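# Close the box lid and place both apples on the plate

## Task

Put the lid back on top of the box. When the scene ends, both apples must be resting on the plate. Both conditions must hold on their own, without the robot holding anything.

## Robot and tools

Robot: two arms, left_arm and right_arm. Each has six joints and a two-finger parallel gripper. In the scene frame the origin is at table-top height, midway between the nominal arm bases. +z points up, +x points out over the table, and left_arm is on the +y side. These side names do not match image sides. Calibrated bases: left_arm at (-0.035, +0.318, +0.014) m and right_arm at (+0.016, -0.371, +0.006) m, each turned only slightly about z. A camera stand is fixed behind the arms.

Gripper frame: the fingers point along its +z axis and open and close along its y axis. end_effector_position is the point between the finger pads, about 1 cm short of the tips. Results give positions in metres and orientations as end_effector_quat_wxyz, both in the scene frame. These readings can be off by a few centimetres, more at long reach. "Hand target" is the last commanded pose after clipping. Every new offset counts from it.

execute_actions(actions, cameras): actions is a list of actions. Each action is a table of at most 15 rows, one row per 1/30 s step. A shorter table repeats its final row until all 15 steps are used. Each row is a single flat list of 14 numbers, each between -1 and 1, covering both arms: dx, dy, dz, rx, ry, rz, opening for left_arm, then the same seven for right_arm. The six pose numbers are an offset, not a pose. They are measured from that arm's Hand target as it stood when the action began, along that Hand target's own axes. Every row is counted from that same start, not from the row before it. A value of 1.0 means 0.6 m of travel or 180 degrees of turn. rx, ry, rz together form one rotation vector. Opening is absolute: +1 is fully open (0.094 m) and -1 is closed. All-zero pose numbers re-command the current Hand target. A zero in the opening slot means half open, so repeat the present opening to leave a gripper alone. An empty actions list returns state and images.

move(target, speed, blend, opening_speed, grip_force, blocking, cameras): target is either one 14-number row in the layout above or a list of up to 15 such rows. Every row is an offset from the same starting Hand targets, in the Hand target axes and on the same scale. The arms travel in straight lines, and all paths finish together within 10 s. speed is in m/s, from 0.002 to 2.9, default 0.25. It can be one value or one per target, and turning speed is capped at twice its value in rad/s. blend, in metres, rounds the corners between listed targets. 0 means a full stop at each target. opening_speed (0.2 or higher, in scale units per second) closes the fingers gradually. Use it for anything that could squash. grip_force limits each finger pad to between 10 and 50 N, given as one value or one per arm. It stays in effect once set, and lower values close the fingers slowly. blocking=false returns after about 0.5 s while the motion continues. Moves do not avoid obstacles or the other arm. Keep paths away from an arm's own base. The result adds a "move:" line with the outcome, such as done, off_target, moving, held or fault, plus any limits applied (paced means clipped, held means steps were withheld).

wait(seconds): 0 to 10 s, with each arm holding its last command. stop(): brakes a running move. zoom_image(camera, region): region is [x0, y0, x1, y1] in pixels of that camera's latest image, at most 504 square. The cameras are cam_head_left, cam_head_right, cam_left_wrist and cam_right_wrist, each 504x504. read_manual returns only licence texts. finished_scene(scene) ends the current scene for good. Call it only after the lid is on and both apples are on the plate.

Result lines: Joint positions (the last value is finger opening in metres), Joint velocities (may read "within noise"), Joint torques (include the arm's own weight), grip_measured (measured opening on the -1 to 1 scale, reading a bit wide when empty), grip_effort_nm (motor effort, negative means closing; it is not pad force), Tool commands, motor temperatures and step readings. The camera calibration gives each camera's K and T_world_to_cam, which can be used to project scene points into the images.

Behaviour to expect: each step, the controller clips commanded orientation to within 40 degrees of the measured orientation. Joint friction can leave a gripper a few centimetres short of its target. Re-sending the command or adding the missing distance fixes this. A blocked arm keeps pressing until it is commanded back. To grasp, close to below the object's width. To release, open well above grip_measured.

Avoid: dropping the lid or apples, or releasing them while they move. Do not strike the table, the box or fixed parts. Do not let the arms, grippers or wrist cameras touch each other, or let one gripper close on the other's fingers. Do not strain the camera cables. Anything falling off the table fails the task. Long holds, stretched poses and pushing against things heat the motors: MOTOR HOT appears at 75 °C, the arm folds away at 90 °C and goes limp at 100 °C. A loose object may get an occasional small push, so check the final placement.

Each tool is called after "Call:" by a JSON object that holds its "name" and its "arguments", one argument or row to a line.

## Session

Call:
{"name": "execute_actions", "arguments": {
  "actions": []
}}

Scene clock: 0.00 s.
left_arm: end_effector_position=(+0.2694, +0.2588, +0.3602) grip_measured=+1.000 grip_effort_nm=n/a end_effector_quat_wxyz=(+0.618, -0.118, +0.772, -0.096) | right_arm: end_effector_position=(+0.2405, -0.1583, +0.3416) grip_measured=+1.000 grip_effort_nm=n/a end_effector_quat_wxyz=(+0.401, -0.135, +0.742, +0.520)
Joint positions: left_arm=[-0.465 0.811 0.948 -0.38 -0.425 -0.408 0.094] | right_arm=[0.377 0.815 0.824 -0.193 -0.727 0.611 0.094]
Joint velocities: within noise
Joint torques (N m): no reading
Motor temperatures (°C): left_arm=[30 29 37 36 23 25 29] | right_arm=[27 31 41 36 23 27 26]
Heat: left arm: 37 °C; right arm: 41 °C.
Hand target: left_arm +0.2676, +0.2601, +0.3636; +0.620, -0.119, +0.770, -0.096 | right_arm +0.2385, -0.1587, +0.3517; +0.413, -0.143, +0.733, +0.522
Tool commands: left_gripper/opening=+1.0 right_gripper/opening=+1.0

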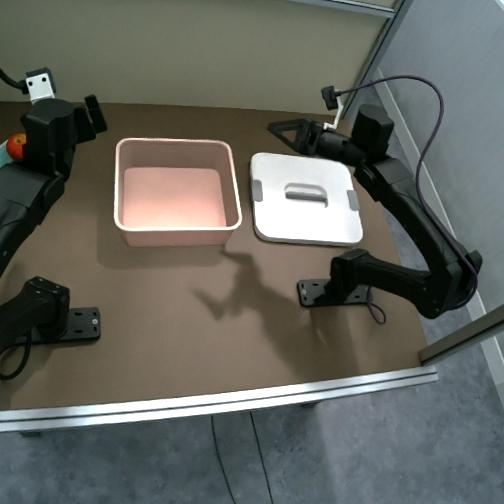

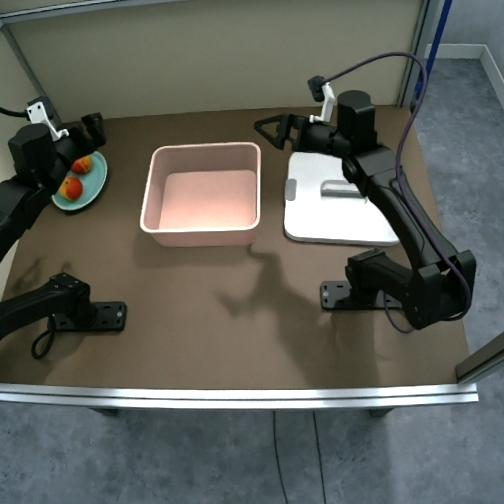

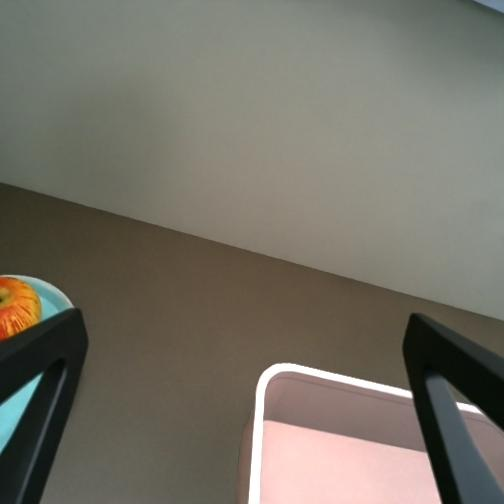

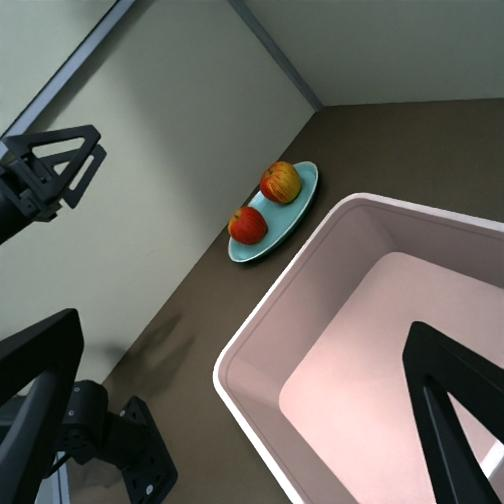

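Call:
{"name": "zoom_image", "arguments": {
  "camera": "cam_head_left",
  "region": [230, 130, 390, 270]
}}

Call:
{"name": "zoom_image", "arguments": {
  "camera": "cam_head_left",
  "region": [90, 110, 260, 270]
}}

Call:
{"name": "zoom_image", "arguments": {
  "camera": "cam_head_right",
  "region": [120, 120, 290, 270]
}}

Call:
{"name": "zoom_image", "arguments": {
  "camera": "cam_head_right",
  "region": [270, 130, 430, 270]
}}

Scaled by 3.150.

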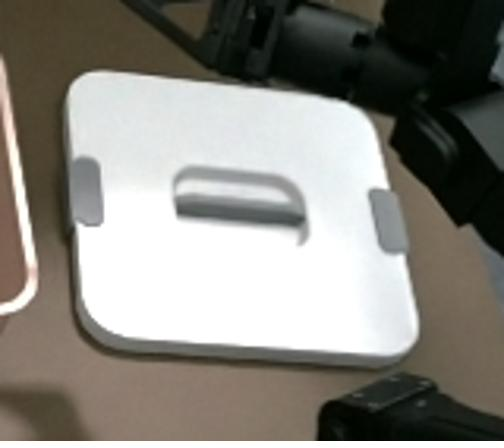

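Scaled by 2.965.

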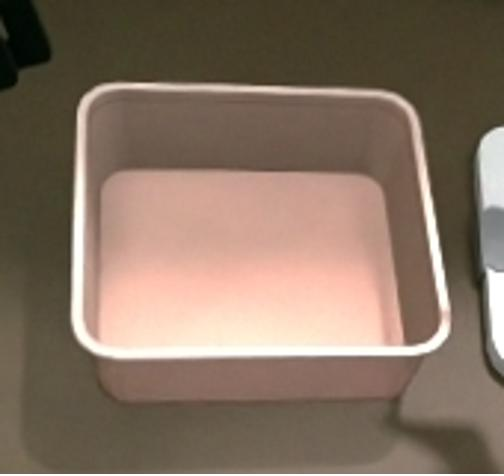

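Scaled by 2.965.

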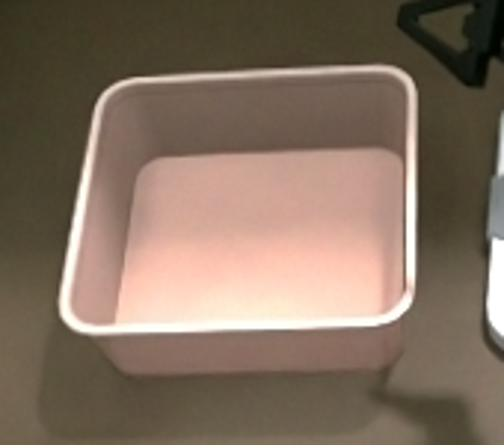

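Scaled by 3.150.

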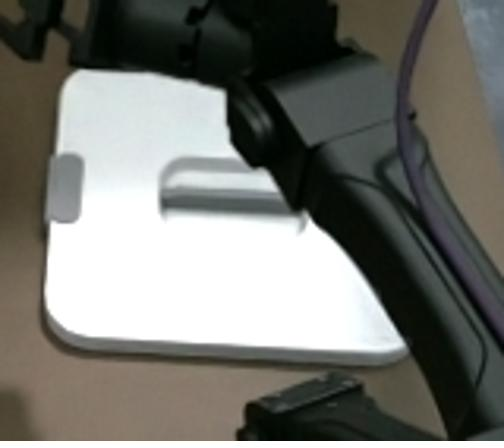

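Call:
{"name": "move", "arguments": {
  "target": [0,0,0,0,0,0,1, 0.104,-0.2815,-0.0662,0.0564,0.4839,-0.3054,1],
  "speed": 0.35,
  "cameras": ["all"]
}}

Scene clock: 6.60 s.
left_arm: end_effector_position=(+0.2694, +0.2588, +0.3602) grip_measured=+1.000 grip_effort_nm=-0.03 end_effector_quat_wxyz=(+0.618, -0.118, +0.772, -0.096) | right_arm: end_effector_position=(+0.2880, -0.2518, +0.1940) grip_measured=+1.000 grip_effort_nm=0.01 end_effector_quat_wxyz=(-0.002, +0.702, -0.712, -0.001)
Joint positions: left_arm=[-0.465 0.811 0.948 -0.38 -0.425 -0.408 0.094] | right_arm=[0.427 1.689 1.678 -1.558 -0.004 -1.148 0.094]
Joint torques (N m): left_arm=[-0.03 -0.8 8.69 2.1 -0.18 0.01] | right_arm=[0.47 -8.13 7.3 0.2 0.07 -0.08]
Heat: left arm: 39 °C; right arm: 43 °C.
Hand target: left_arm +0.2676, +0.2601, +0.3636; +0.620, -0.119, +0.770, -0.096 | right_arm +0.2899, -0.2500, +0.1999; +0.000, +0.707, -0.707, +0.000
Off the commanded pose: left_arm 0.004 m, 0 deg | right_arm 0.007 m, 1 deg.
joint sent to its limit (right arm) — joint 4 (wrist pitch), lower limit. The joint targets still meet the commanded pose.
move: done
camera_calibration:
cam_right_wrist: T_world_to_cam=[[0.999294, 0.0356931, -0.0117484, -0.279242], [0.0367055, -0.860246, 0.508557, -0.297615], [0.00804547, -0.508629, -0.860948, 0.154388], [0, 0, 0, 1]] pos_world=[0.288727, -0.167528, 0.280993]

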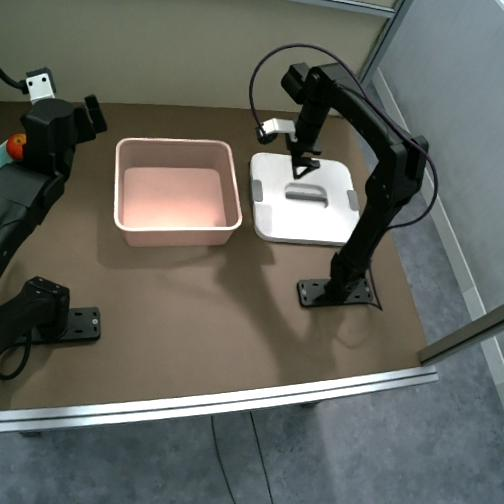

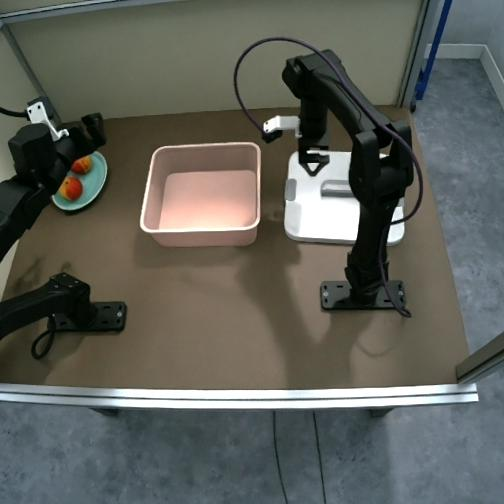

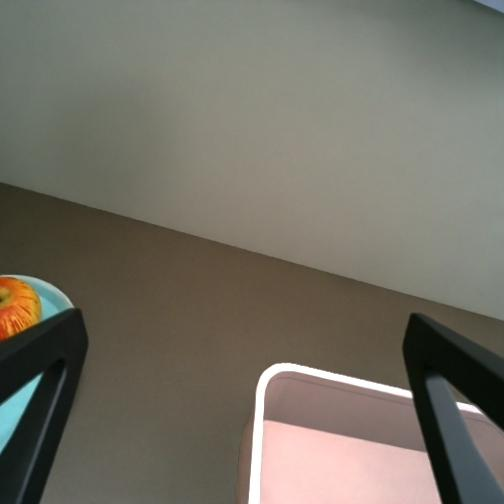

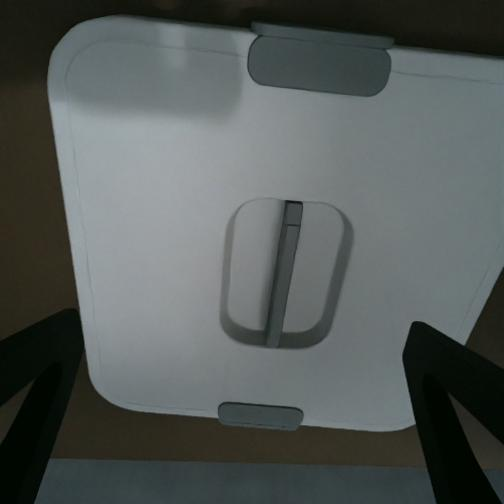

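Call:
{"name": "zoom_image", "arguments": {
  "camera": "cam_right_wrist",
  "region": [190, 170, 390, 370]
}}

Call:
{"name": "zoom_image", "arguments": {
  "camera": "cam_head_left",
  "region": [240, 140, 380, 260]
}}

Scaled by 2.520.

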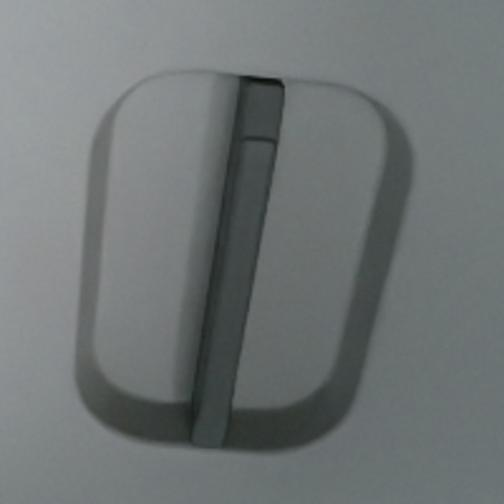

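Scaled by 3.600.

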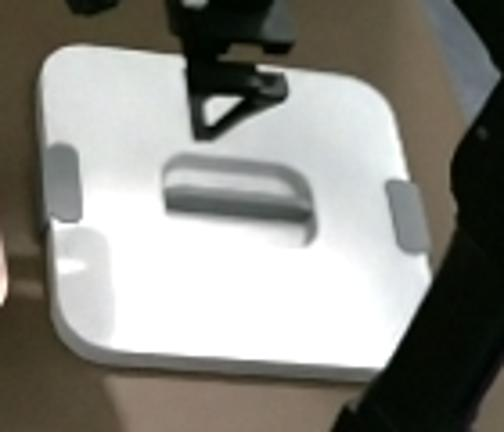

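Call:
{"name": "move", "arguments": {
  "target": [0,0,0,0,0,0,1, -0.3833,0,-0.0833,0,-0.1667,0,1],
  "speed": 0.3,
  "cameras": ["all"]
}}

Scene clock: 13.83 s.
left_arm: end_effector_position=(+0.2694, +0.2588, +0.3602) grip_measured=+1.000 grip_effort_nm=-0.03 end_effector_quat_wxyz=(+0.618, -0.118, +0.772, -0.096) | right_arm: end_effector_position=(+0.2874, -0.0301, +0.2381) grip_measured=+1.000 grip_effort_nm=0.01 end_effector_quat_wxyz=(-0.162, +0.684, -0.690, -0.170)
Joint positions: left_arm=[-0.465 0.811 0.948 -0.38 -0.425 -0.408 0.094] | right_arm=[0.775 1.959 2.108 -1.387 -0.346 -0.747 0.094]
Joint torques (N m): left_arm=[0.02 -0.79 8.65 2.12 -0.17 0.02] | right_arm=[0.08 -10.84 8.43 0.98 -0.4 0.09]
Heat: left arm: 40 °C; right arm: 43 °C.
Hand target: left_arm +0.2676, +0.2601, +0.3636; +0.620, -0.119, +0.770, -0.096 | right_arm +0.2901, -0.0200, +0.2498; -0.183, +0.683, -0.683, -0.183
Off the commanded pose: left_arm 0.004 m, 0 deg | right_arm 0.016 m, 3 deg.
move: off_target (right_arm)
camera_calibration:
cam_right_wrist: T_world_to_cam=[[0.999022, 0.0441896, -0.0014815, -0.288081], [0.0441944, -0.996997, 0.063593, -0.0296531], [0.0013331, -0.0635963, -0.997975, 0.353159], [0, 0, 0, 1]] pos_world=[0.288639, 0.00562572, 0.353903]

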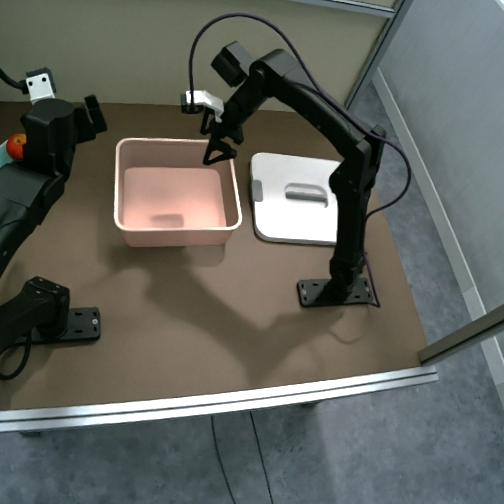

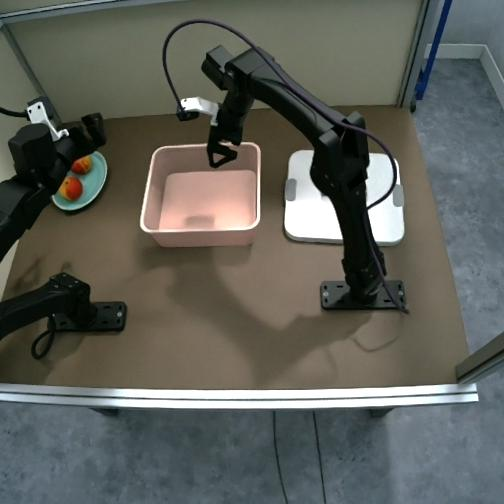

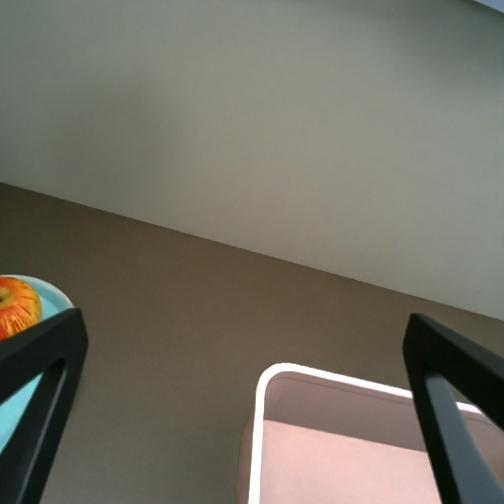

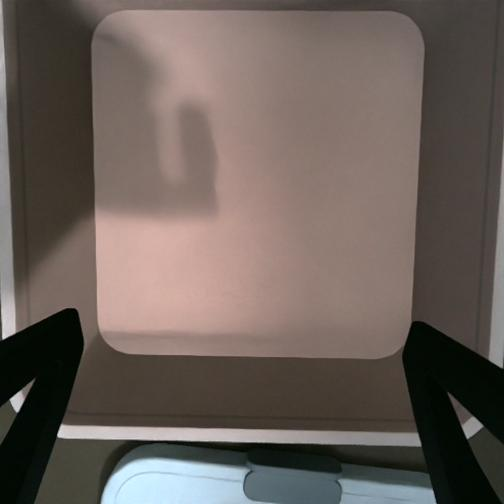

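Call:
{"name": "zoom_image", "arguments": {
  "camera": "cam_right_wrist",
  "region": [0, 252, 252, 504]
}}

Call:
{"name": "zoom_image", "arguments": {
  "camera": "cam_right_wrist",
  "region": [252, 252, 504, 504]
}}

Call:
{"name": "zoom_image", "arguments": {
  "camera": "cam_right_wrist",
  "region": [0, 0, 252, 252]
}}

Call:
{"name": "zoom_image", "arguments": {
  "camera": "cam_right_wrist",
  "region": [252, 0, 504, 252]
}}

Scaled by 2.000.

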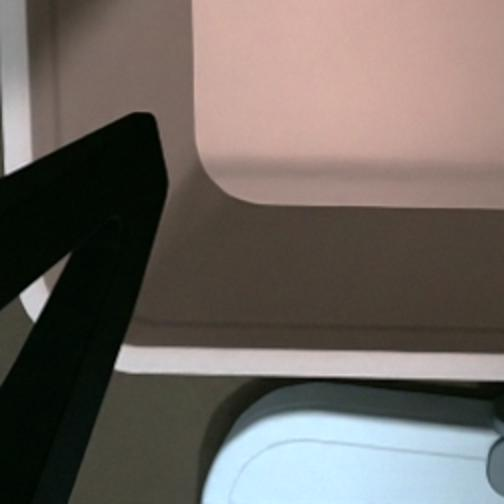

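Scaled by 2.000.

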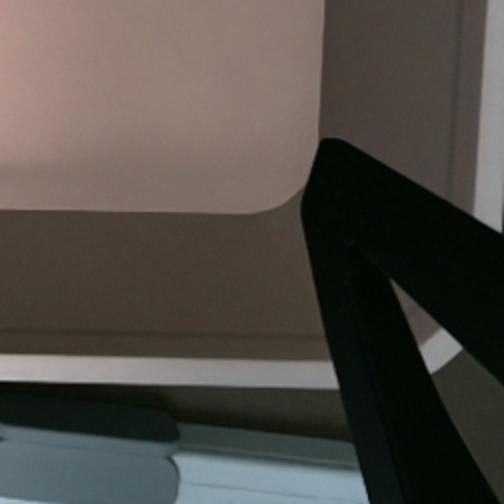

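Scaled by 2.000.

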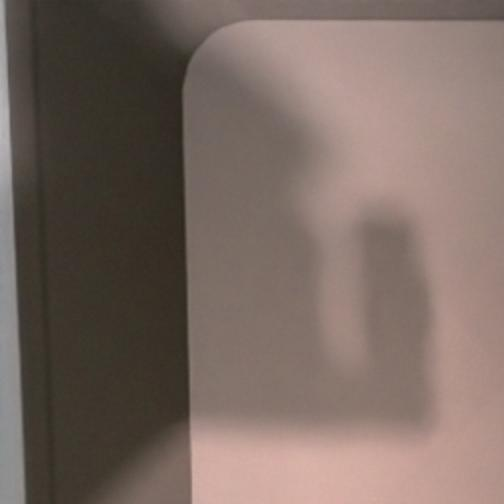

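Scaled by 2.000.

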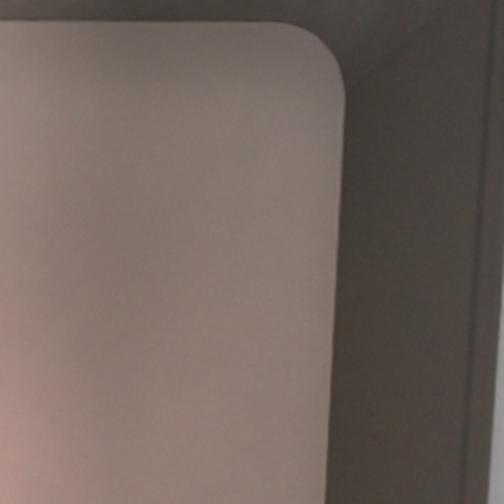

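Call:
{"name": "zoom_image", "arguments": {
  "camera": "cam_right_wrist",
  "region": [0, 0, 60, 400]
}}

Call:
{"name": "zoom_image", "arguments": {
  "camera": "cam_right_wrist",
  "region": [444, 0, 504, 400]
}}

Call:
{"name": "zoom_image", "arguments": {
  "camera": "cam_right_wrist",
  "region": [50, 400, 450, 460]
}}

Scaled by 1.260.

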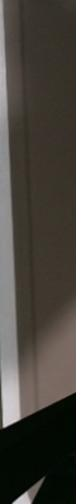

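Scaled by 1.260.

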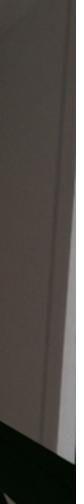

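Scaled by 1.260.

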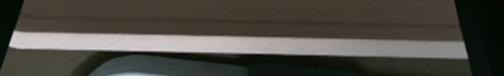

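Call:
{"name": "zoom_image", "arguments": {
  "camera": "cam_right_wrist",
  "region": [0, 0, 60, 60]
}}

Call:
{"name": "zoom_image", "arguments": {
  "camera": "cam_right_wrist",
  "region": [0, 250, 60, 310]
}}

Call:
{"name": "zoom_image", "arguments": {
  "camera": "cam_right_wrist",
  "region": [444, 160, 504, 220]
}}

Call:
{"name": "zoom_image", "arguments": {
  "camera": "cam_right_wrist",
  "region": [444, 300, 504, 360]
}}

Call:
{"name": "zoom_image", "arguments": {
  "camera": "cam_right_wrist",
  "region": [70, 400, 130, 460]
}}

Call:
{"name": "zoom_image", "arguments": {
  "camera": "cam_right_wrist",
  "region": [350, 400, 410, 460]
}}

Scaled by 8.400.

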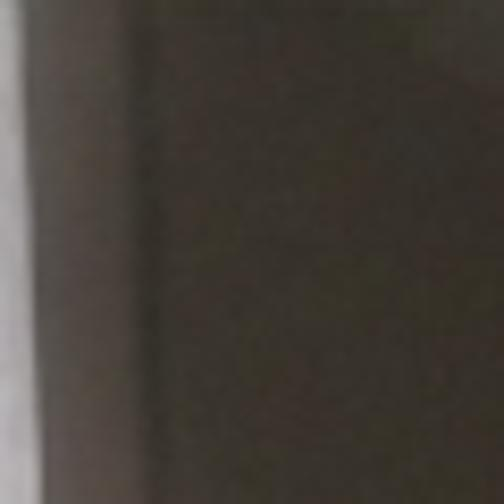

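Scaled by 8.400.

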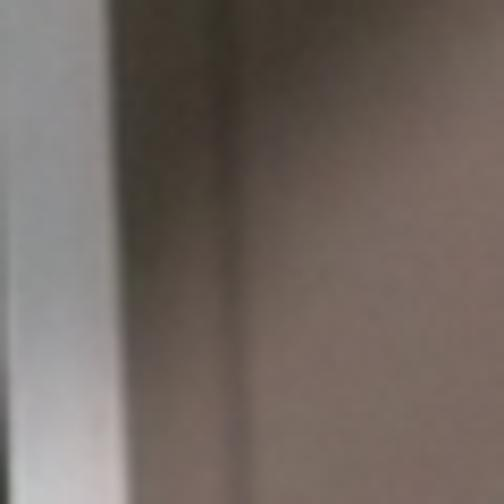

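Scaled by 8.400.

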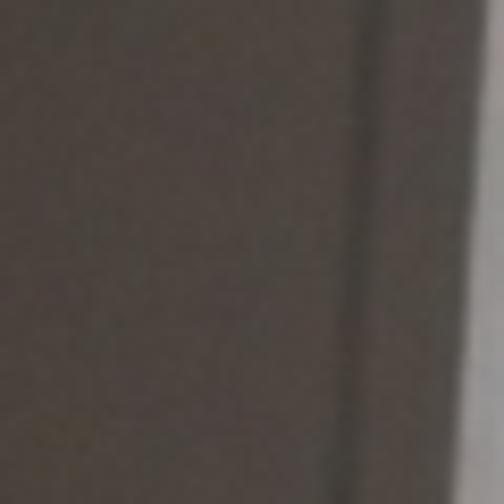

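Scaled by 8.400.

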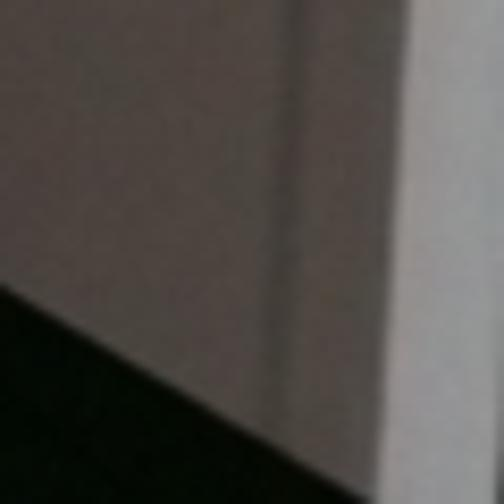

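Scaled by 8.400.

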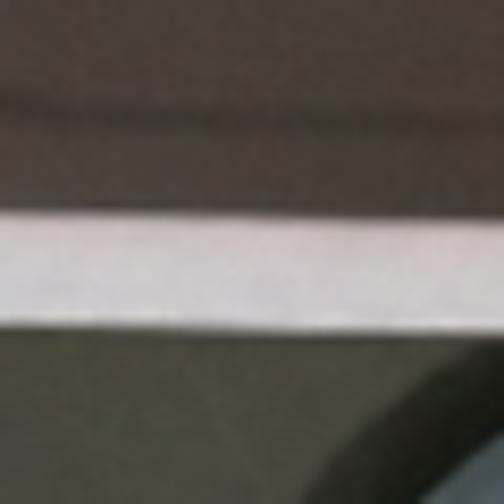

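Scaled by 8.400.

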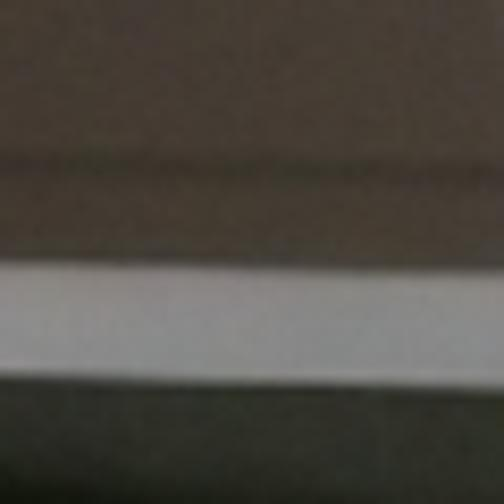

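Call:
{"name": "zoom_image", "arguments": {
  "camera": "cam_head_left",
  "region": [180, 80, 260, 180]
}}

Call:
{"name": "zoom_image", "arguments": {
  "camera": "cam_head_right",
  "region": [180, 90, 260, 190]
}}

Scaled by 5.040.

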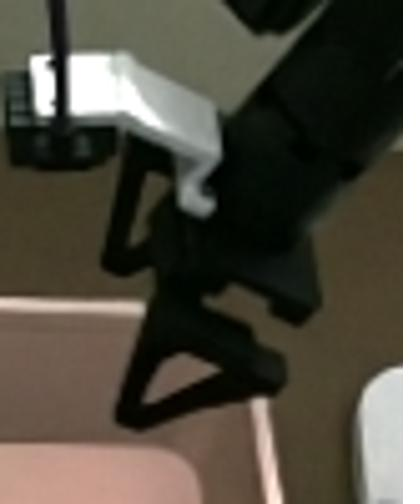

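Scaled by 5.040.

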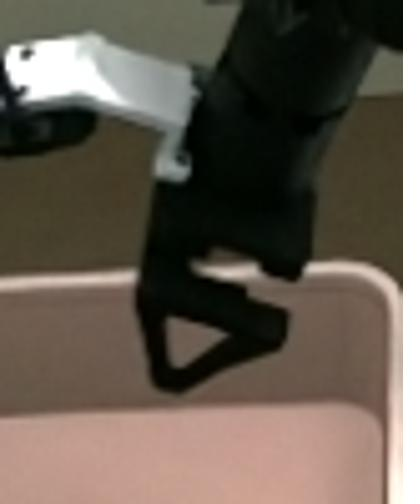

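Call:
{"name": "move", "arguments": {
  "target": [0,0,0,0,0,0,1, 0.5606,-0.0348,-0.1123,0.0092,0,0.0159,1],
  "speed": 0.3,
  "cameras": ["all"]
}}

Scene clock: 22.07 s.
left_arm: end_effector_position=(+0.2694, +0.2588, +0.3602) grip_measured=+1.000 grip_effort_nm=-0.03 end_effector_quat_wxyz=(+0.618, -0.118, +0.772, -0.096) | right_arm: end_effector_position=(+0.3125, -0.3509, +0.1371) grip_measured=+1.000 grip_effort_nm=0.01 end_effector_quat_wxyz=(-0.179, +0.664, -0.707, -0.162)
Joint positions: left_arm=[-0.465 0.811 0.948 -0.38 -0.425 -0.408 0.094] | right_arm=[-0.202 1.687 1.364 -1.322 -0.484 -1.747 0.094]
Joint torques (N m): left_arm=[-0.01 -0.81 8.68 2.12 -0.18 0.03] | right_arm=[-0.02 -8.09 5.55 0.02 -0.54 -0.1]
Motor temperatures (°C): left_arm=[30 29 39 41 23 24 29] | right_arm=[27 32 44 36 23 27 26]
Heat: left arm: 41 °C; right arm: 44 °C.
Hand target: left_arm +0.2676, +0.2601, +0.3636; +0.620, -0.119, +0.770, -0.096 | right_arm +0.3107, -0.3451, +0.1400; -0.188, +0.663, -0.703, -0.178
Off the commanded pose: left_arm 0.004 m, 0 deg | right_arm 0.007 m, 2 deg.
move: done
camera_calibration:
cam_right_wrist: T_world_to_cam=[[0.999682, -0.0140243, 0.0209681, -0.322893], [-0.0150695, -0.998608, 0.0505494, -0.324282], [0.02023, -0.0508493, -0.998501, 0.23051], [0, 0, 0, 1]] pos_world=[0.31324, -0.316638, 0.253327]

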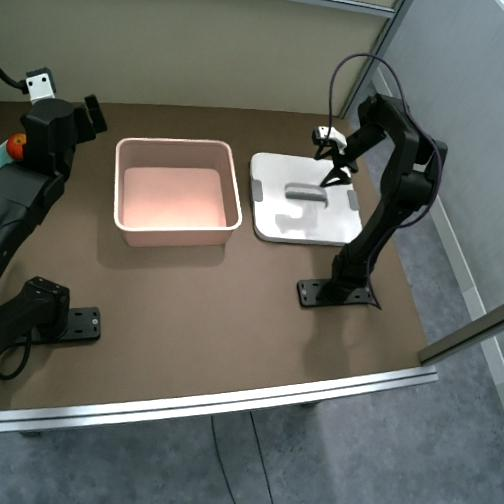

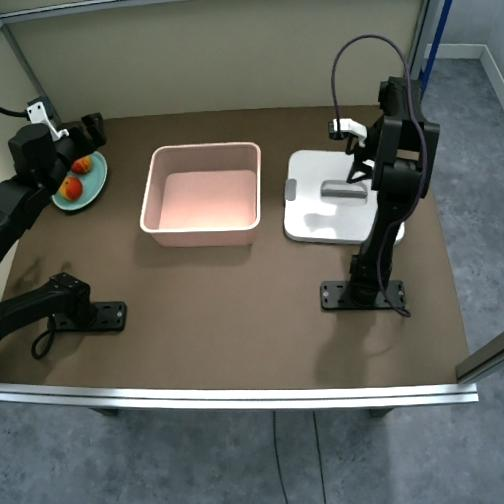

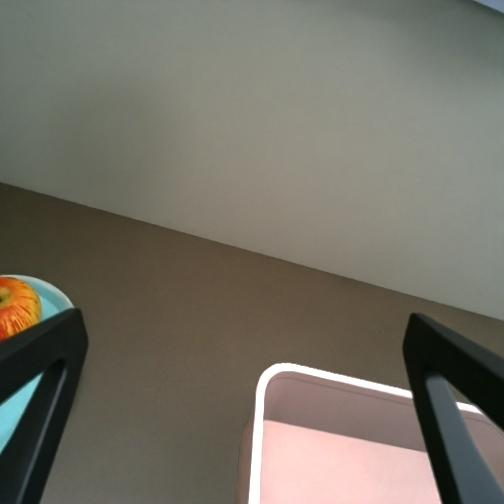

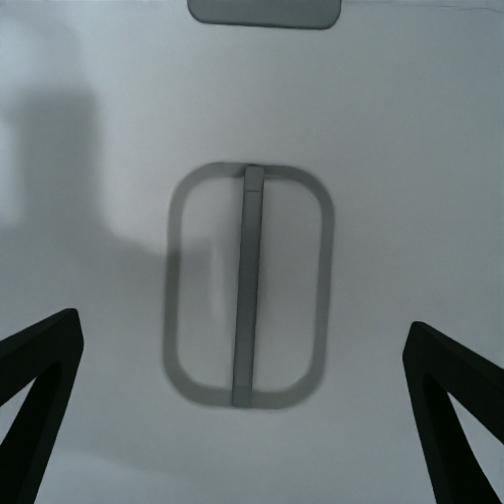

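Call:
{"name": "move", "arguments": {
  "target": [0,0,0,0,0,0,1, 0.0517,0,0.0895,0.0028,0,0.0048,-0.2],
  "speed": 0.15,
  "cameras": ["all"]
}}

Call:
{"name": "zoom_image", "arguments": {
  "camera": "cam_head_left",
  "region": [260, 110, 380, 230]
}}

Call:
{"name": "zoom_image", "arguments": {
  "camera": "cam_head_right",
  "region": [280, 110, 400, 230]
}}

Scene clock: 24.70 s.
left_arm: end_effector_position=(+0.2694, +0.2588, +0.3602) grip_measured=+1.000 grip_effort_nm=-0.03 end_effector_quat_wxyz=(+0.618, -0.118, +0.772, -0.096) | right_arm: end_effector_position=(+0.3111, -0.3499, +0.0779) grip_measured=-0.198 grip_effort_nm=-0.06 end_effector_quat_wxyz=(-0.179, +0.662, -0.708, -0.166)
Joint positions: left_arm=[-0.465 0.811 0.948 -0.38 -0.425 -0.408 0.094] | right_arm=[-0.202 1.731 1.172 -1.092 -0.487 -1.744 0.038]
Joint torques (N m): left_arm=[-0.02 -0.79 8.69 2.11 -0.17 0.01] | right_arm=[-0.09 -8.53 4.33 0.22 -0.53 0.05]
Heat: left arm: 42 °C; right arm: 43 °C.
Hand target: left_arm +0.2676, +0.2601, +0.3636; +0.620, -0.119, +0.770, -0.096 | right_arm +0.3107, -0.3451, +0.0779; -0.190, +0.657, -0.708, -0.176
Off the commanded pose: left_arm 0.004 m, 0 deg | right_arm 0.005 m, 2 deg.
move: done
camera_calibration:
cam_right_wrist: T_world_to_cam=[[0.99973, -0.0174998, 0.0152555, -0.321076], [-0.0181819, -0.998786, 0.0457834, -0.319181], [0.0144357, -0.0460484, -0.998835, 0.175022], [0, 0, 0, 1]] pos_world=[0.31266, -0.316353, 0.19433]

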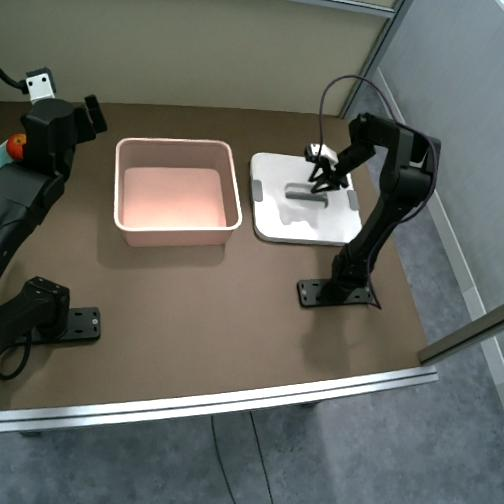

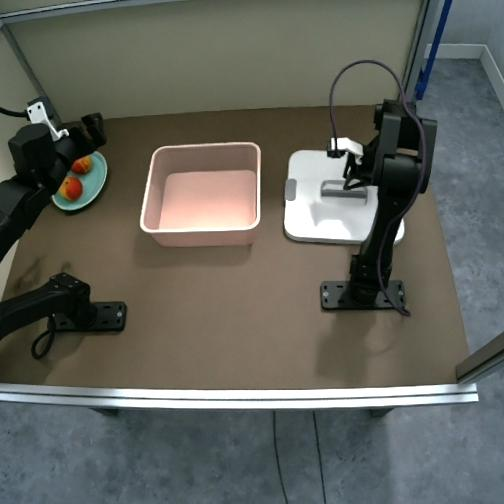

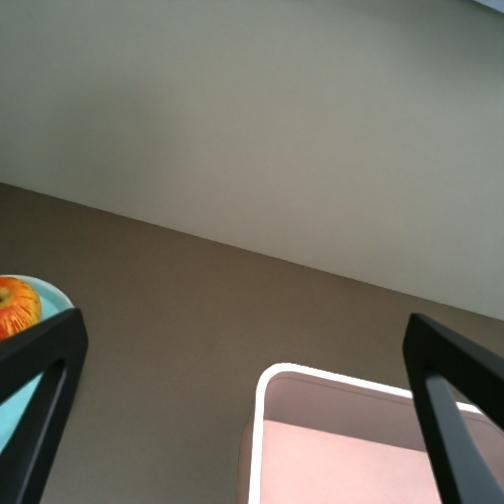

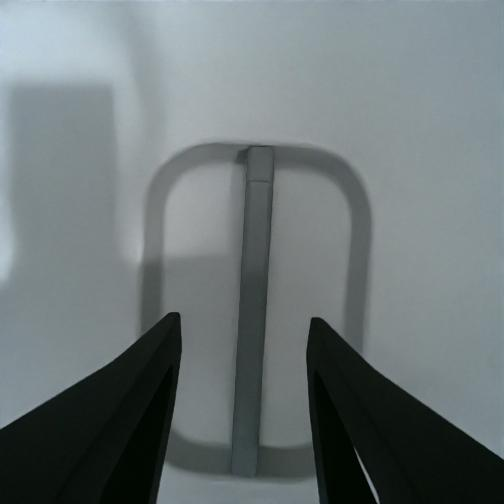

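Scaled by 4.200.

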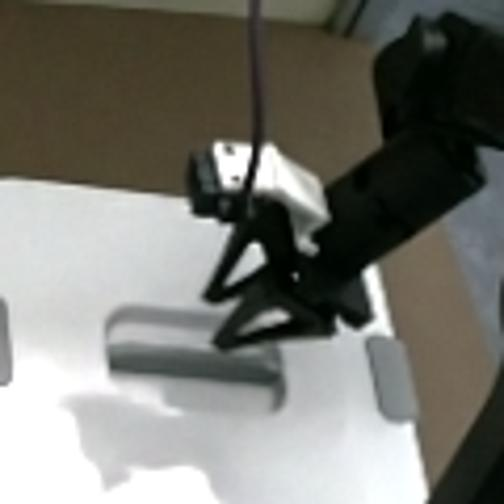

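Scaled by 4.200.

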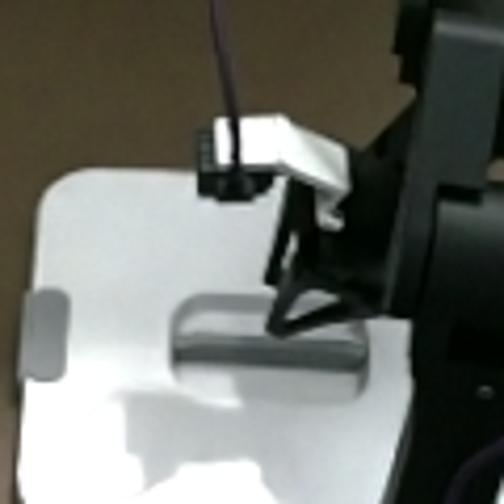

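Call:
{"name": "move", "arguments": {
  "target": [0,0,0,0,0,0,1, 0.0165,-0.003,0.029,0.0028,0,0.0048,-0.2],
  "speed": 0.08,
  "cameras": ["cam_right_wrist","cam_head_left","cam_head_right"]
}}

Scene clock: 27.03 s.
left_arm: end_effector_position=(+0.2694, +0.2588, +0.3602) grip_measured=+1.000 grip_effort_nm=-0.03 end_effector_quat_wxyz=(+0.618, -0.118, +0.772, -0.096) | right_arm: end_effector_position=(+0.3140, -0.3506, +0.0594) grip_measured=-0.198 grip_effort_nm=-0.06 end_effector_quat_wxyz=(-0.182, +0.657, -0.714, -0.161)
Joint positions: left_arm=[-0.465 0.811 0.948 -0.38 -0.425 -0.408 0.094] | right_arm=[-0.202 1.752 1.121 -1.002 -0.487 -1.723 0.038]
Joint torques (N m): left_arm=[0.02 -0.81 8.68 2.11 -0.17 0.01] | right_arm=[-0.05 -8.2 4.1 0.27 -0.54 0.09]
Heat: left arm: 42 °C; right arm: 43 °C.
Hand target: left_arm +0.2676, +0.2601, +0.3636; +0.620, -0.119, +0.770, -0.096 | right_arm +0.3125, -0.3451, +0.0579; -0.191, +0.650, -0.714, -0.174
Off the commanded pose: left_arm 0.004 m, 0 deg | right_arm 0.006 m, 2 deg.
move: done
camera_calibration:
cam_right_wrist: T_world_to_cam=[[0.999125, -0.0355417, 0.0220251, -0.330209], [-0.0365736, -0.99816, 0.0483691, -0.313037], [0.0202655, -0.0491323, -0.998587, 0.153533], [0, 0, 0, 1]] pos_world=[0.31536, -0.316653, 0.17573]
Images, in order (width x height): cam_head_left 504x504, cam_head_right 504x504, cam_right_wrist 504x504.

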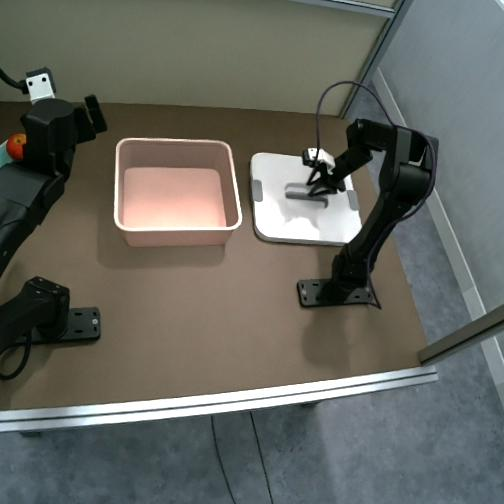

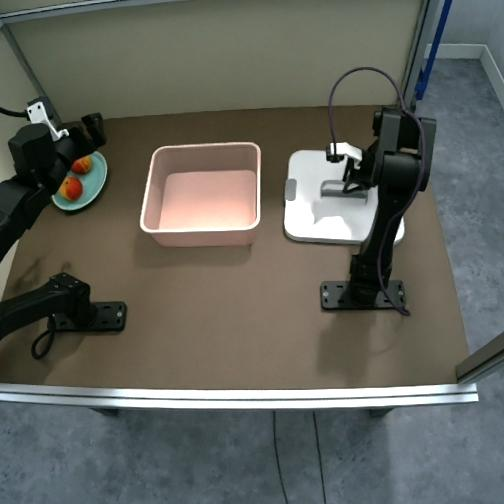

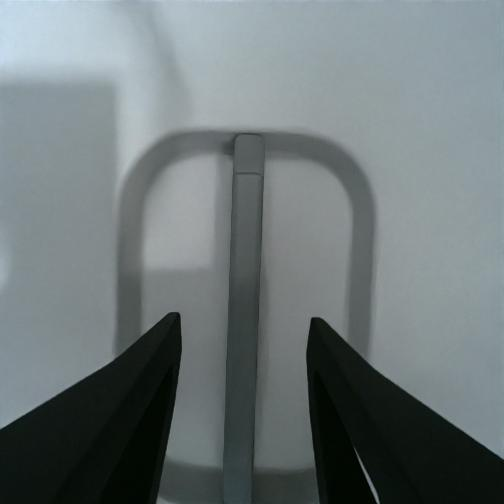

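Call:
{"name": "move", "arguments": {
  "target": [0,0,0,0,0,0,1, 0.0167,0,0.0289,0,0,0,-0.2],
  "speed": 0.05,
  "cameras": ["cam_right_wrist","cam_head_left","cam_head_right"]
}}

Call:
{"name": "zoom_image", "arguments": {
  "camera": "cam_head_left",
  "region": [270, 140, 350, 220]
}}

Call:
{"name": "zoom_image", "arguments": {
  "camera": "cam_head_right",
  "region": [300, 140, 380, 220]
}}

Scene clock: 28.37 s.
left_arm: end_effector_position=(+0.2694, +0.2588, +0.3602) grip_measured=+1.000 grip_effort_nm=-0.03 end_effector_quat_wxyz=(+0.618, -0.118, +0.772, -0.096) | right_arm: end_effector_position=(+0.3143, -0.3506, +0.0395) grip_measured=-0.198 grip_effort_nm=-0.06 end_effector_quat_wxyz=(-0.182, +0.657, -0.714, -0.161)
Joint positions: left_arm=[-0.465 0.811 0.948 -0.38 -0.425 -0.408 0.094] | right_arm=[-0.202 1.785 1.074 -0.922 -0.488 -1.723 0.038]
Joint torques (N m): left_arm=[0.01 -0.83 8.66 2.11 -0.17 0.02] | right_arm=[-0.06 -8.27 3.95 0.27 -0.54 0.05]
Heat: left arm: 42 °C; right arm: 43 °C.
Hand target: left_arm +0.2676, +0.2601, +0.3636; +0.620, -0.119, +0.770, -0.096 | right_arm +0.3125, -0.3451, +0.0379; -0.191, +0.650, -0.714, -0.174
Off the commanded pose: left_arm 0.004 m, 0 deg | right_arm 0.006 m, 2 deg.
move: done
camera_calibration:
cam_right_wrist: T_world_to_cam=[[0.999114, -0.0356308, 0.022419, -0.330055], [-0.0366754, -0.998171, 0.0480529, -0.31199], [0.0206658, -0.0488325, -0.998593, 0.133627], [0, 0, 0, 1]] pos_world=[0.315558, -0.316654, 0.15583]
Images, in order (width x height): cam_head_left 504x504, cam_head_right 504x504, cam_right_wrist 504x504.

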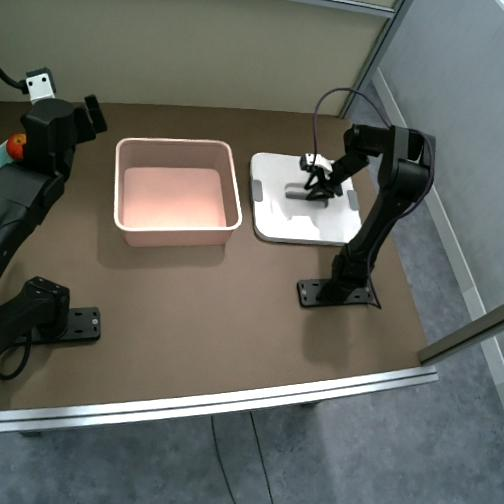

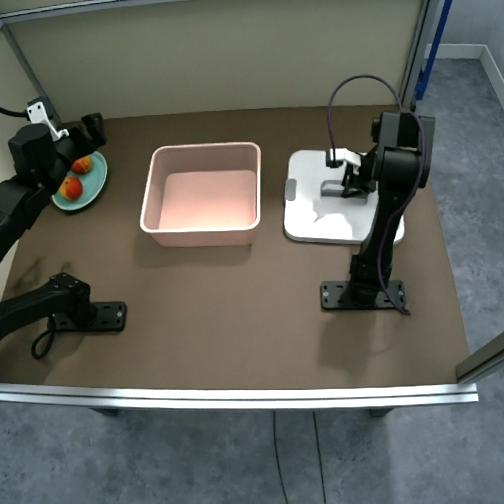

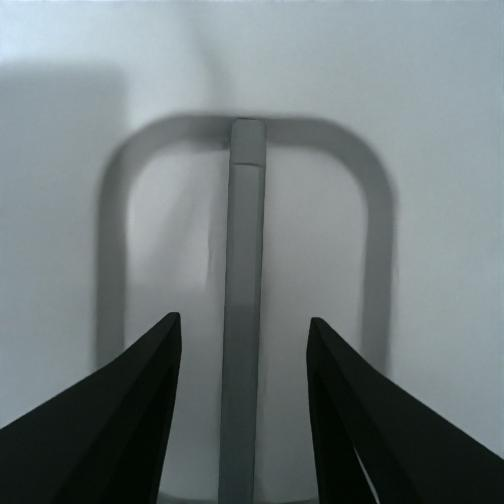

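Scaled by 6.300.

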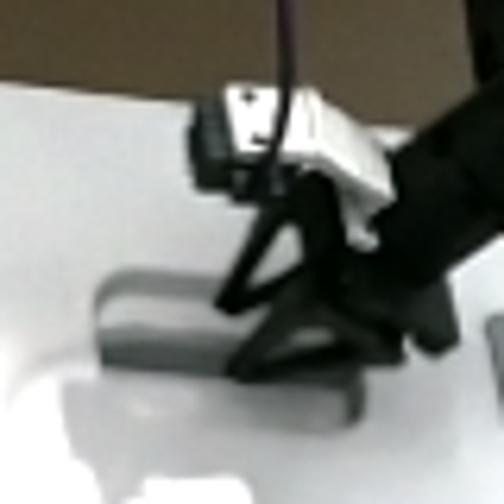

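Scaled by 6.300.

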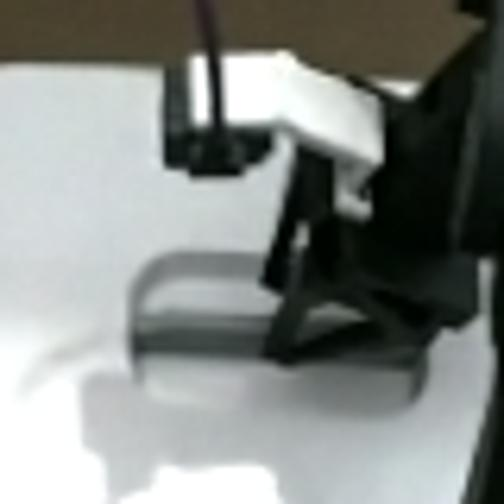

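Call:
{"name": "move", "arguments": {
  "target": [0,0,0,0,0,0,1, 0.0058,0,0.0101,0,0,0,-0.2],
  "speed": 0.04
}}

Call:
{"name": "move", "arguments": {
  "target": [0,0,0,0,0,0,1, 0,0,0,0,0,0,-1],
  "speed": 0.04,
  "opening_speed": 0.6,
  "cameras": ["cam_right_wrist","cam_head_left","cam_head_right"]
}}

Scene clock: 29.67 s.
left_arm: end_effector_position=(+0.2694, +0.2588, +0.3602) grip_measured=+1.000 grip_effort_nm=-0.03 end_effector_quat_wxyz=(+0.618, -0.118, +0.772, -0.096) | right_arm: end_effector_position=(+0.3146, -0.3506, +0.0329) grip_measured=-0.198 grip_effort_nm=-0.06 end_effector_quat_wxyz=(-0.183, +0.657, -0.714, -0.160)
Joint positions: left_arm=[-0.465 0.811 0.948 -0.38 -0.425 -0.408 0.094] | right_arm=[-0.202 1.797 1.06 -0.894 -0.488 -1.723 0.038]
Joint torques (N m): left_arm=[-0.02 -0.83 8.68 2.11 -0.17 0.02] | right_arm=[-0.03 -8.23 3.85 0.28 -0.53 0.05]
Heat: left arm: 42 °C; right arm: 43 °C.
Hand target: left_arm +0.2676, +0.2601, +0.3636; +0.620, -0.119, +0.770, -0.096 | right_arm +0.3125, -0.3451, +0.0310; -0.191, +0.650, -0.714, -0.174
Off the commanded pose: left_arm 0.004 m, 0 deg | right_arm 0.006 m, 2 deg.
move: done

Scene clock: 31.20 s.
left_arm: end_effector_position=(+0.2694, +0.2588, +0.3602) grip_measured=+1.000 grip_effort_nm=-0.03 end_effector_quat_wxyz=(+0.618, -0.118, +0.772, -0.096) | right_arm: end_effector_position=(+0.3148, -0.3507, +0.0329) grip_measured=-0.794 grip_effort_nm=-1.01 end_effector_quat_wxyz=(-0.183, +0.657, -0.714, -0.160)
Joint positions: left_arm=[-0.465 0.811 0.948 -0.38 -0.425 -0.408 0.094] | right_arm=[-0.202 1.797 1.06 -0.893 -0.488 -1.723 0.01]
Joint torques (N m): left_arm=[0.02 -0.79 8.72 2.1 -0.17 0.01] | right_arm=[-0.05 -8.24 3.85 0.26 -0.53 0.05]
Heat: left arm: 42 °C; right arm: 42 °C.
Hand target: left_arm +0.2676, +0.2601, +0.3636; +0.620, -0.119, +0.770, -0.096 | right_arm +0.3126, -0.3451, +0.0310; -0.191, +0.650, -0.714, -0.174
Off the commanded pose: left_arm 0.004 m, 0 deg | right_arm 0.006 m, 2 deg.
move: done
camera_calibration:
cam_right_wrist: T_world_to_cam=[[0.999053, -0.0359169, 0.0245538, -0.330595], [-0.0370752, -0.998136, 0.0484693, -0.311685], [0.0227671, -0.0493338, -0.998523, 0.126193], [0, 0, 0, 1]] pos_world=[0.315853, -0.316753, 0.149231]
Images, in order (width x height): cam_head_left 504x504, cam_head_right 504x504, cam_right_wrist 504x504.

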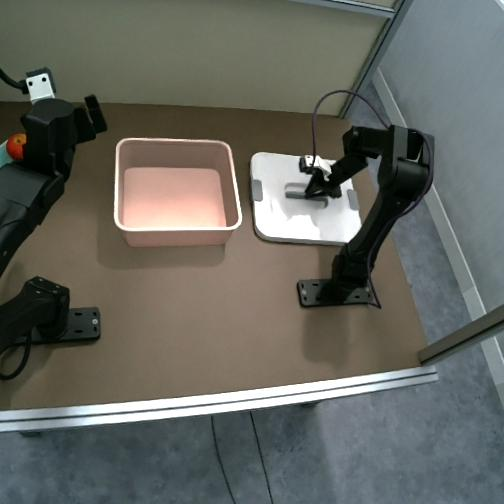

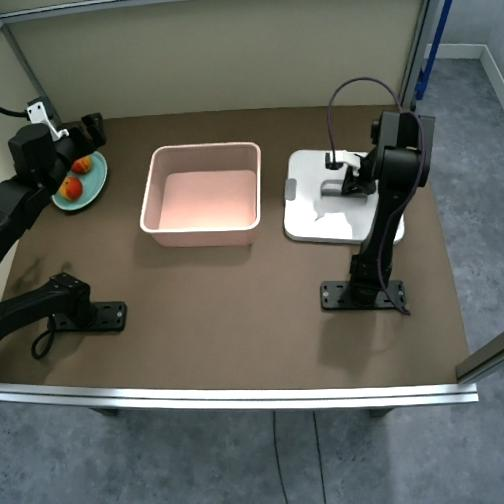

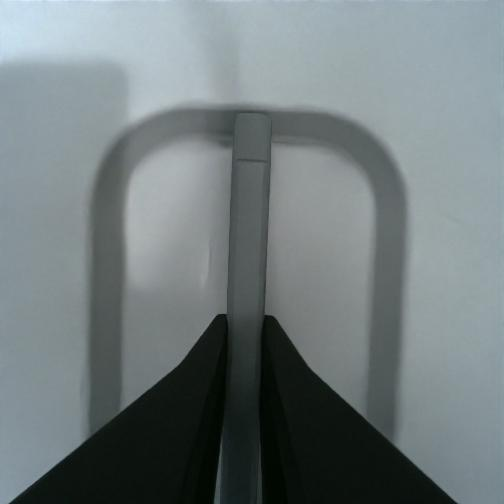

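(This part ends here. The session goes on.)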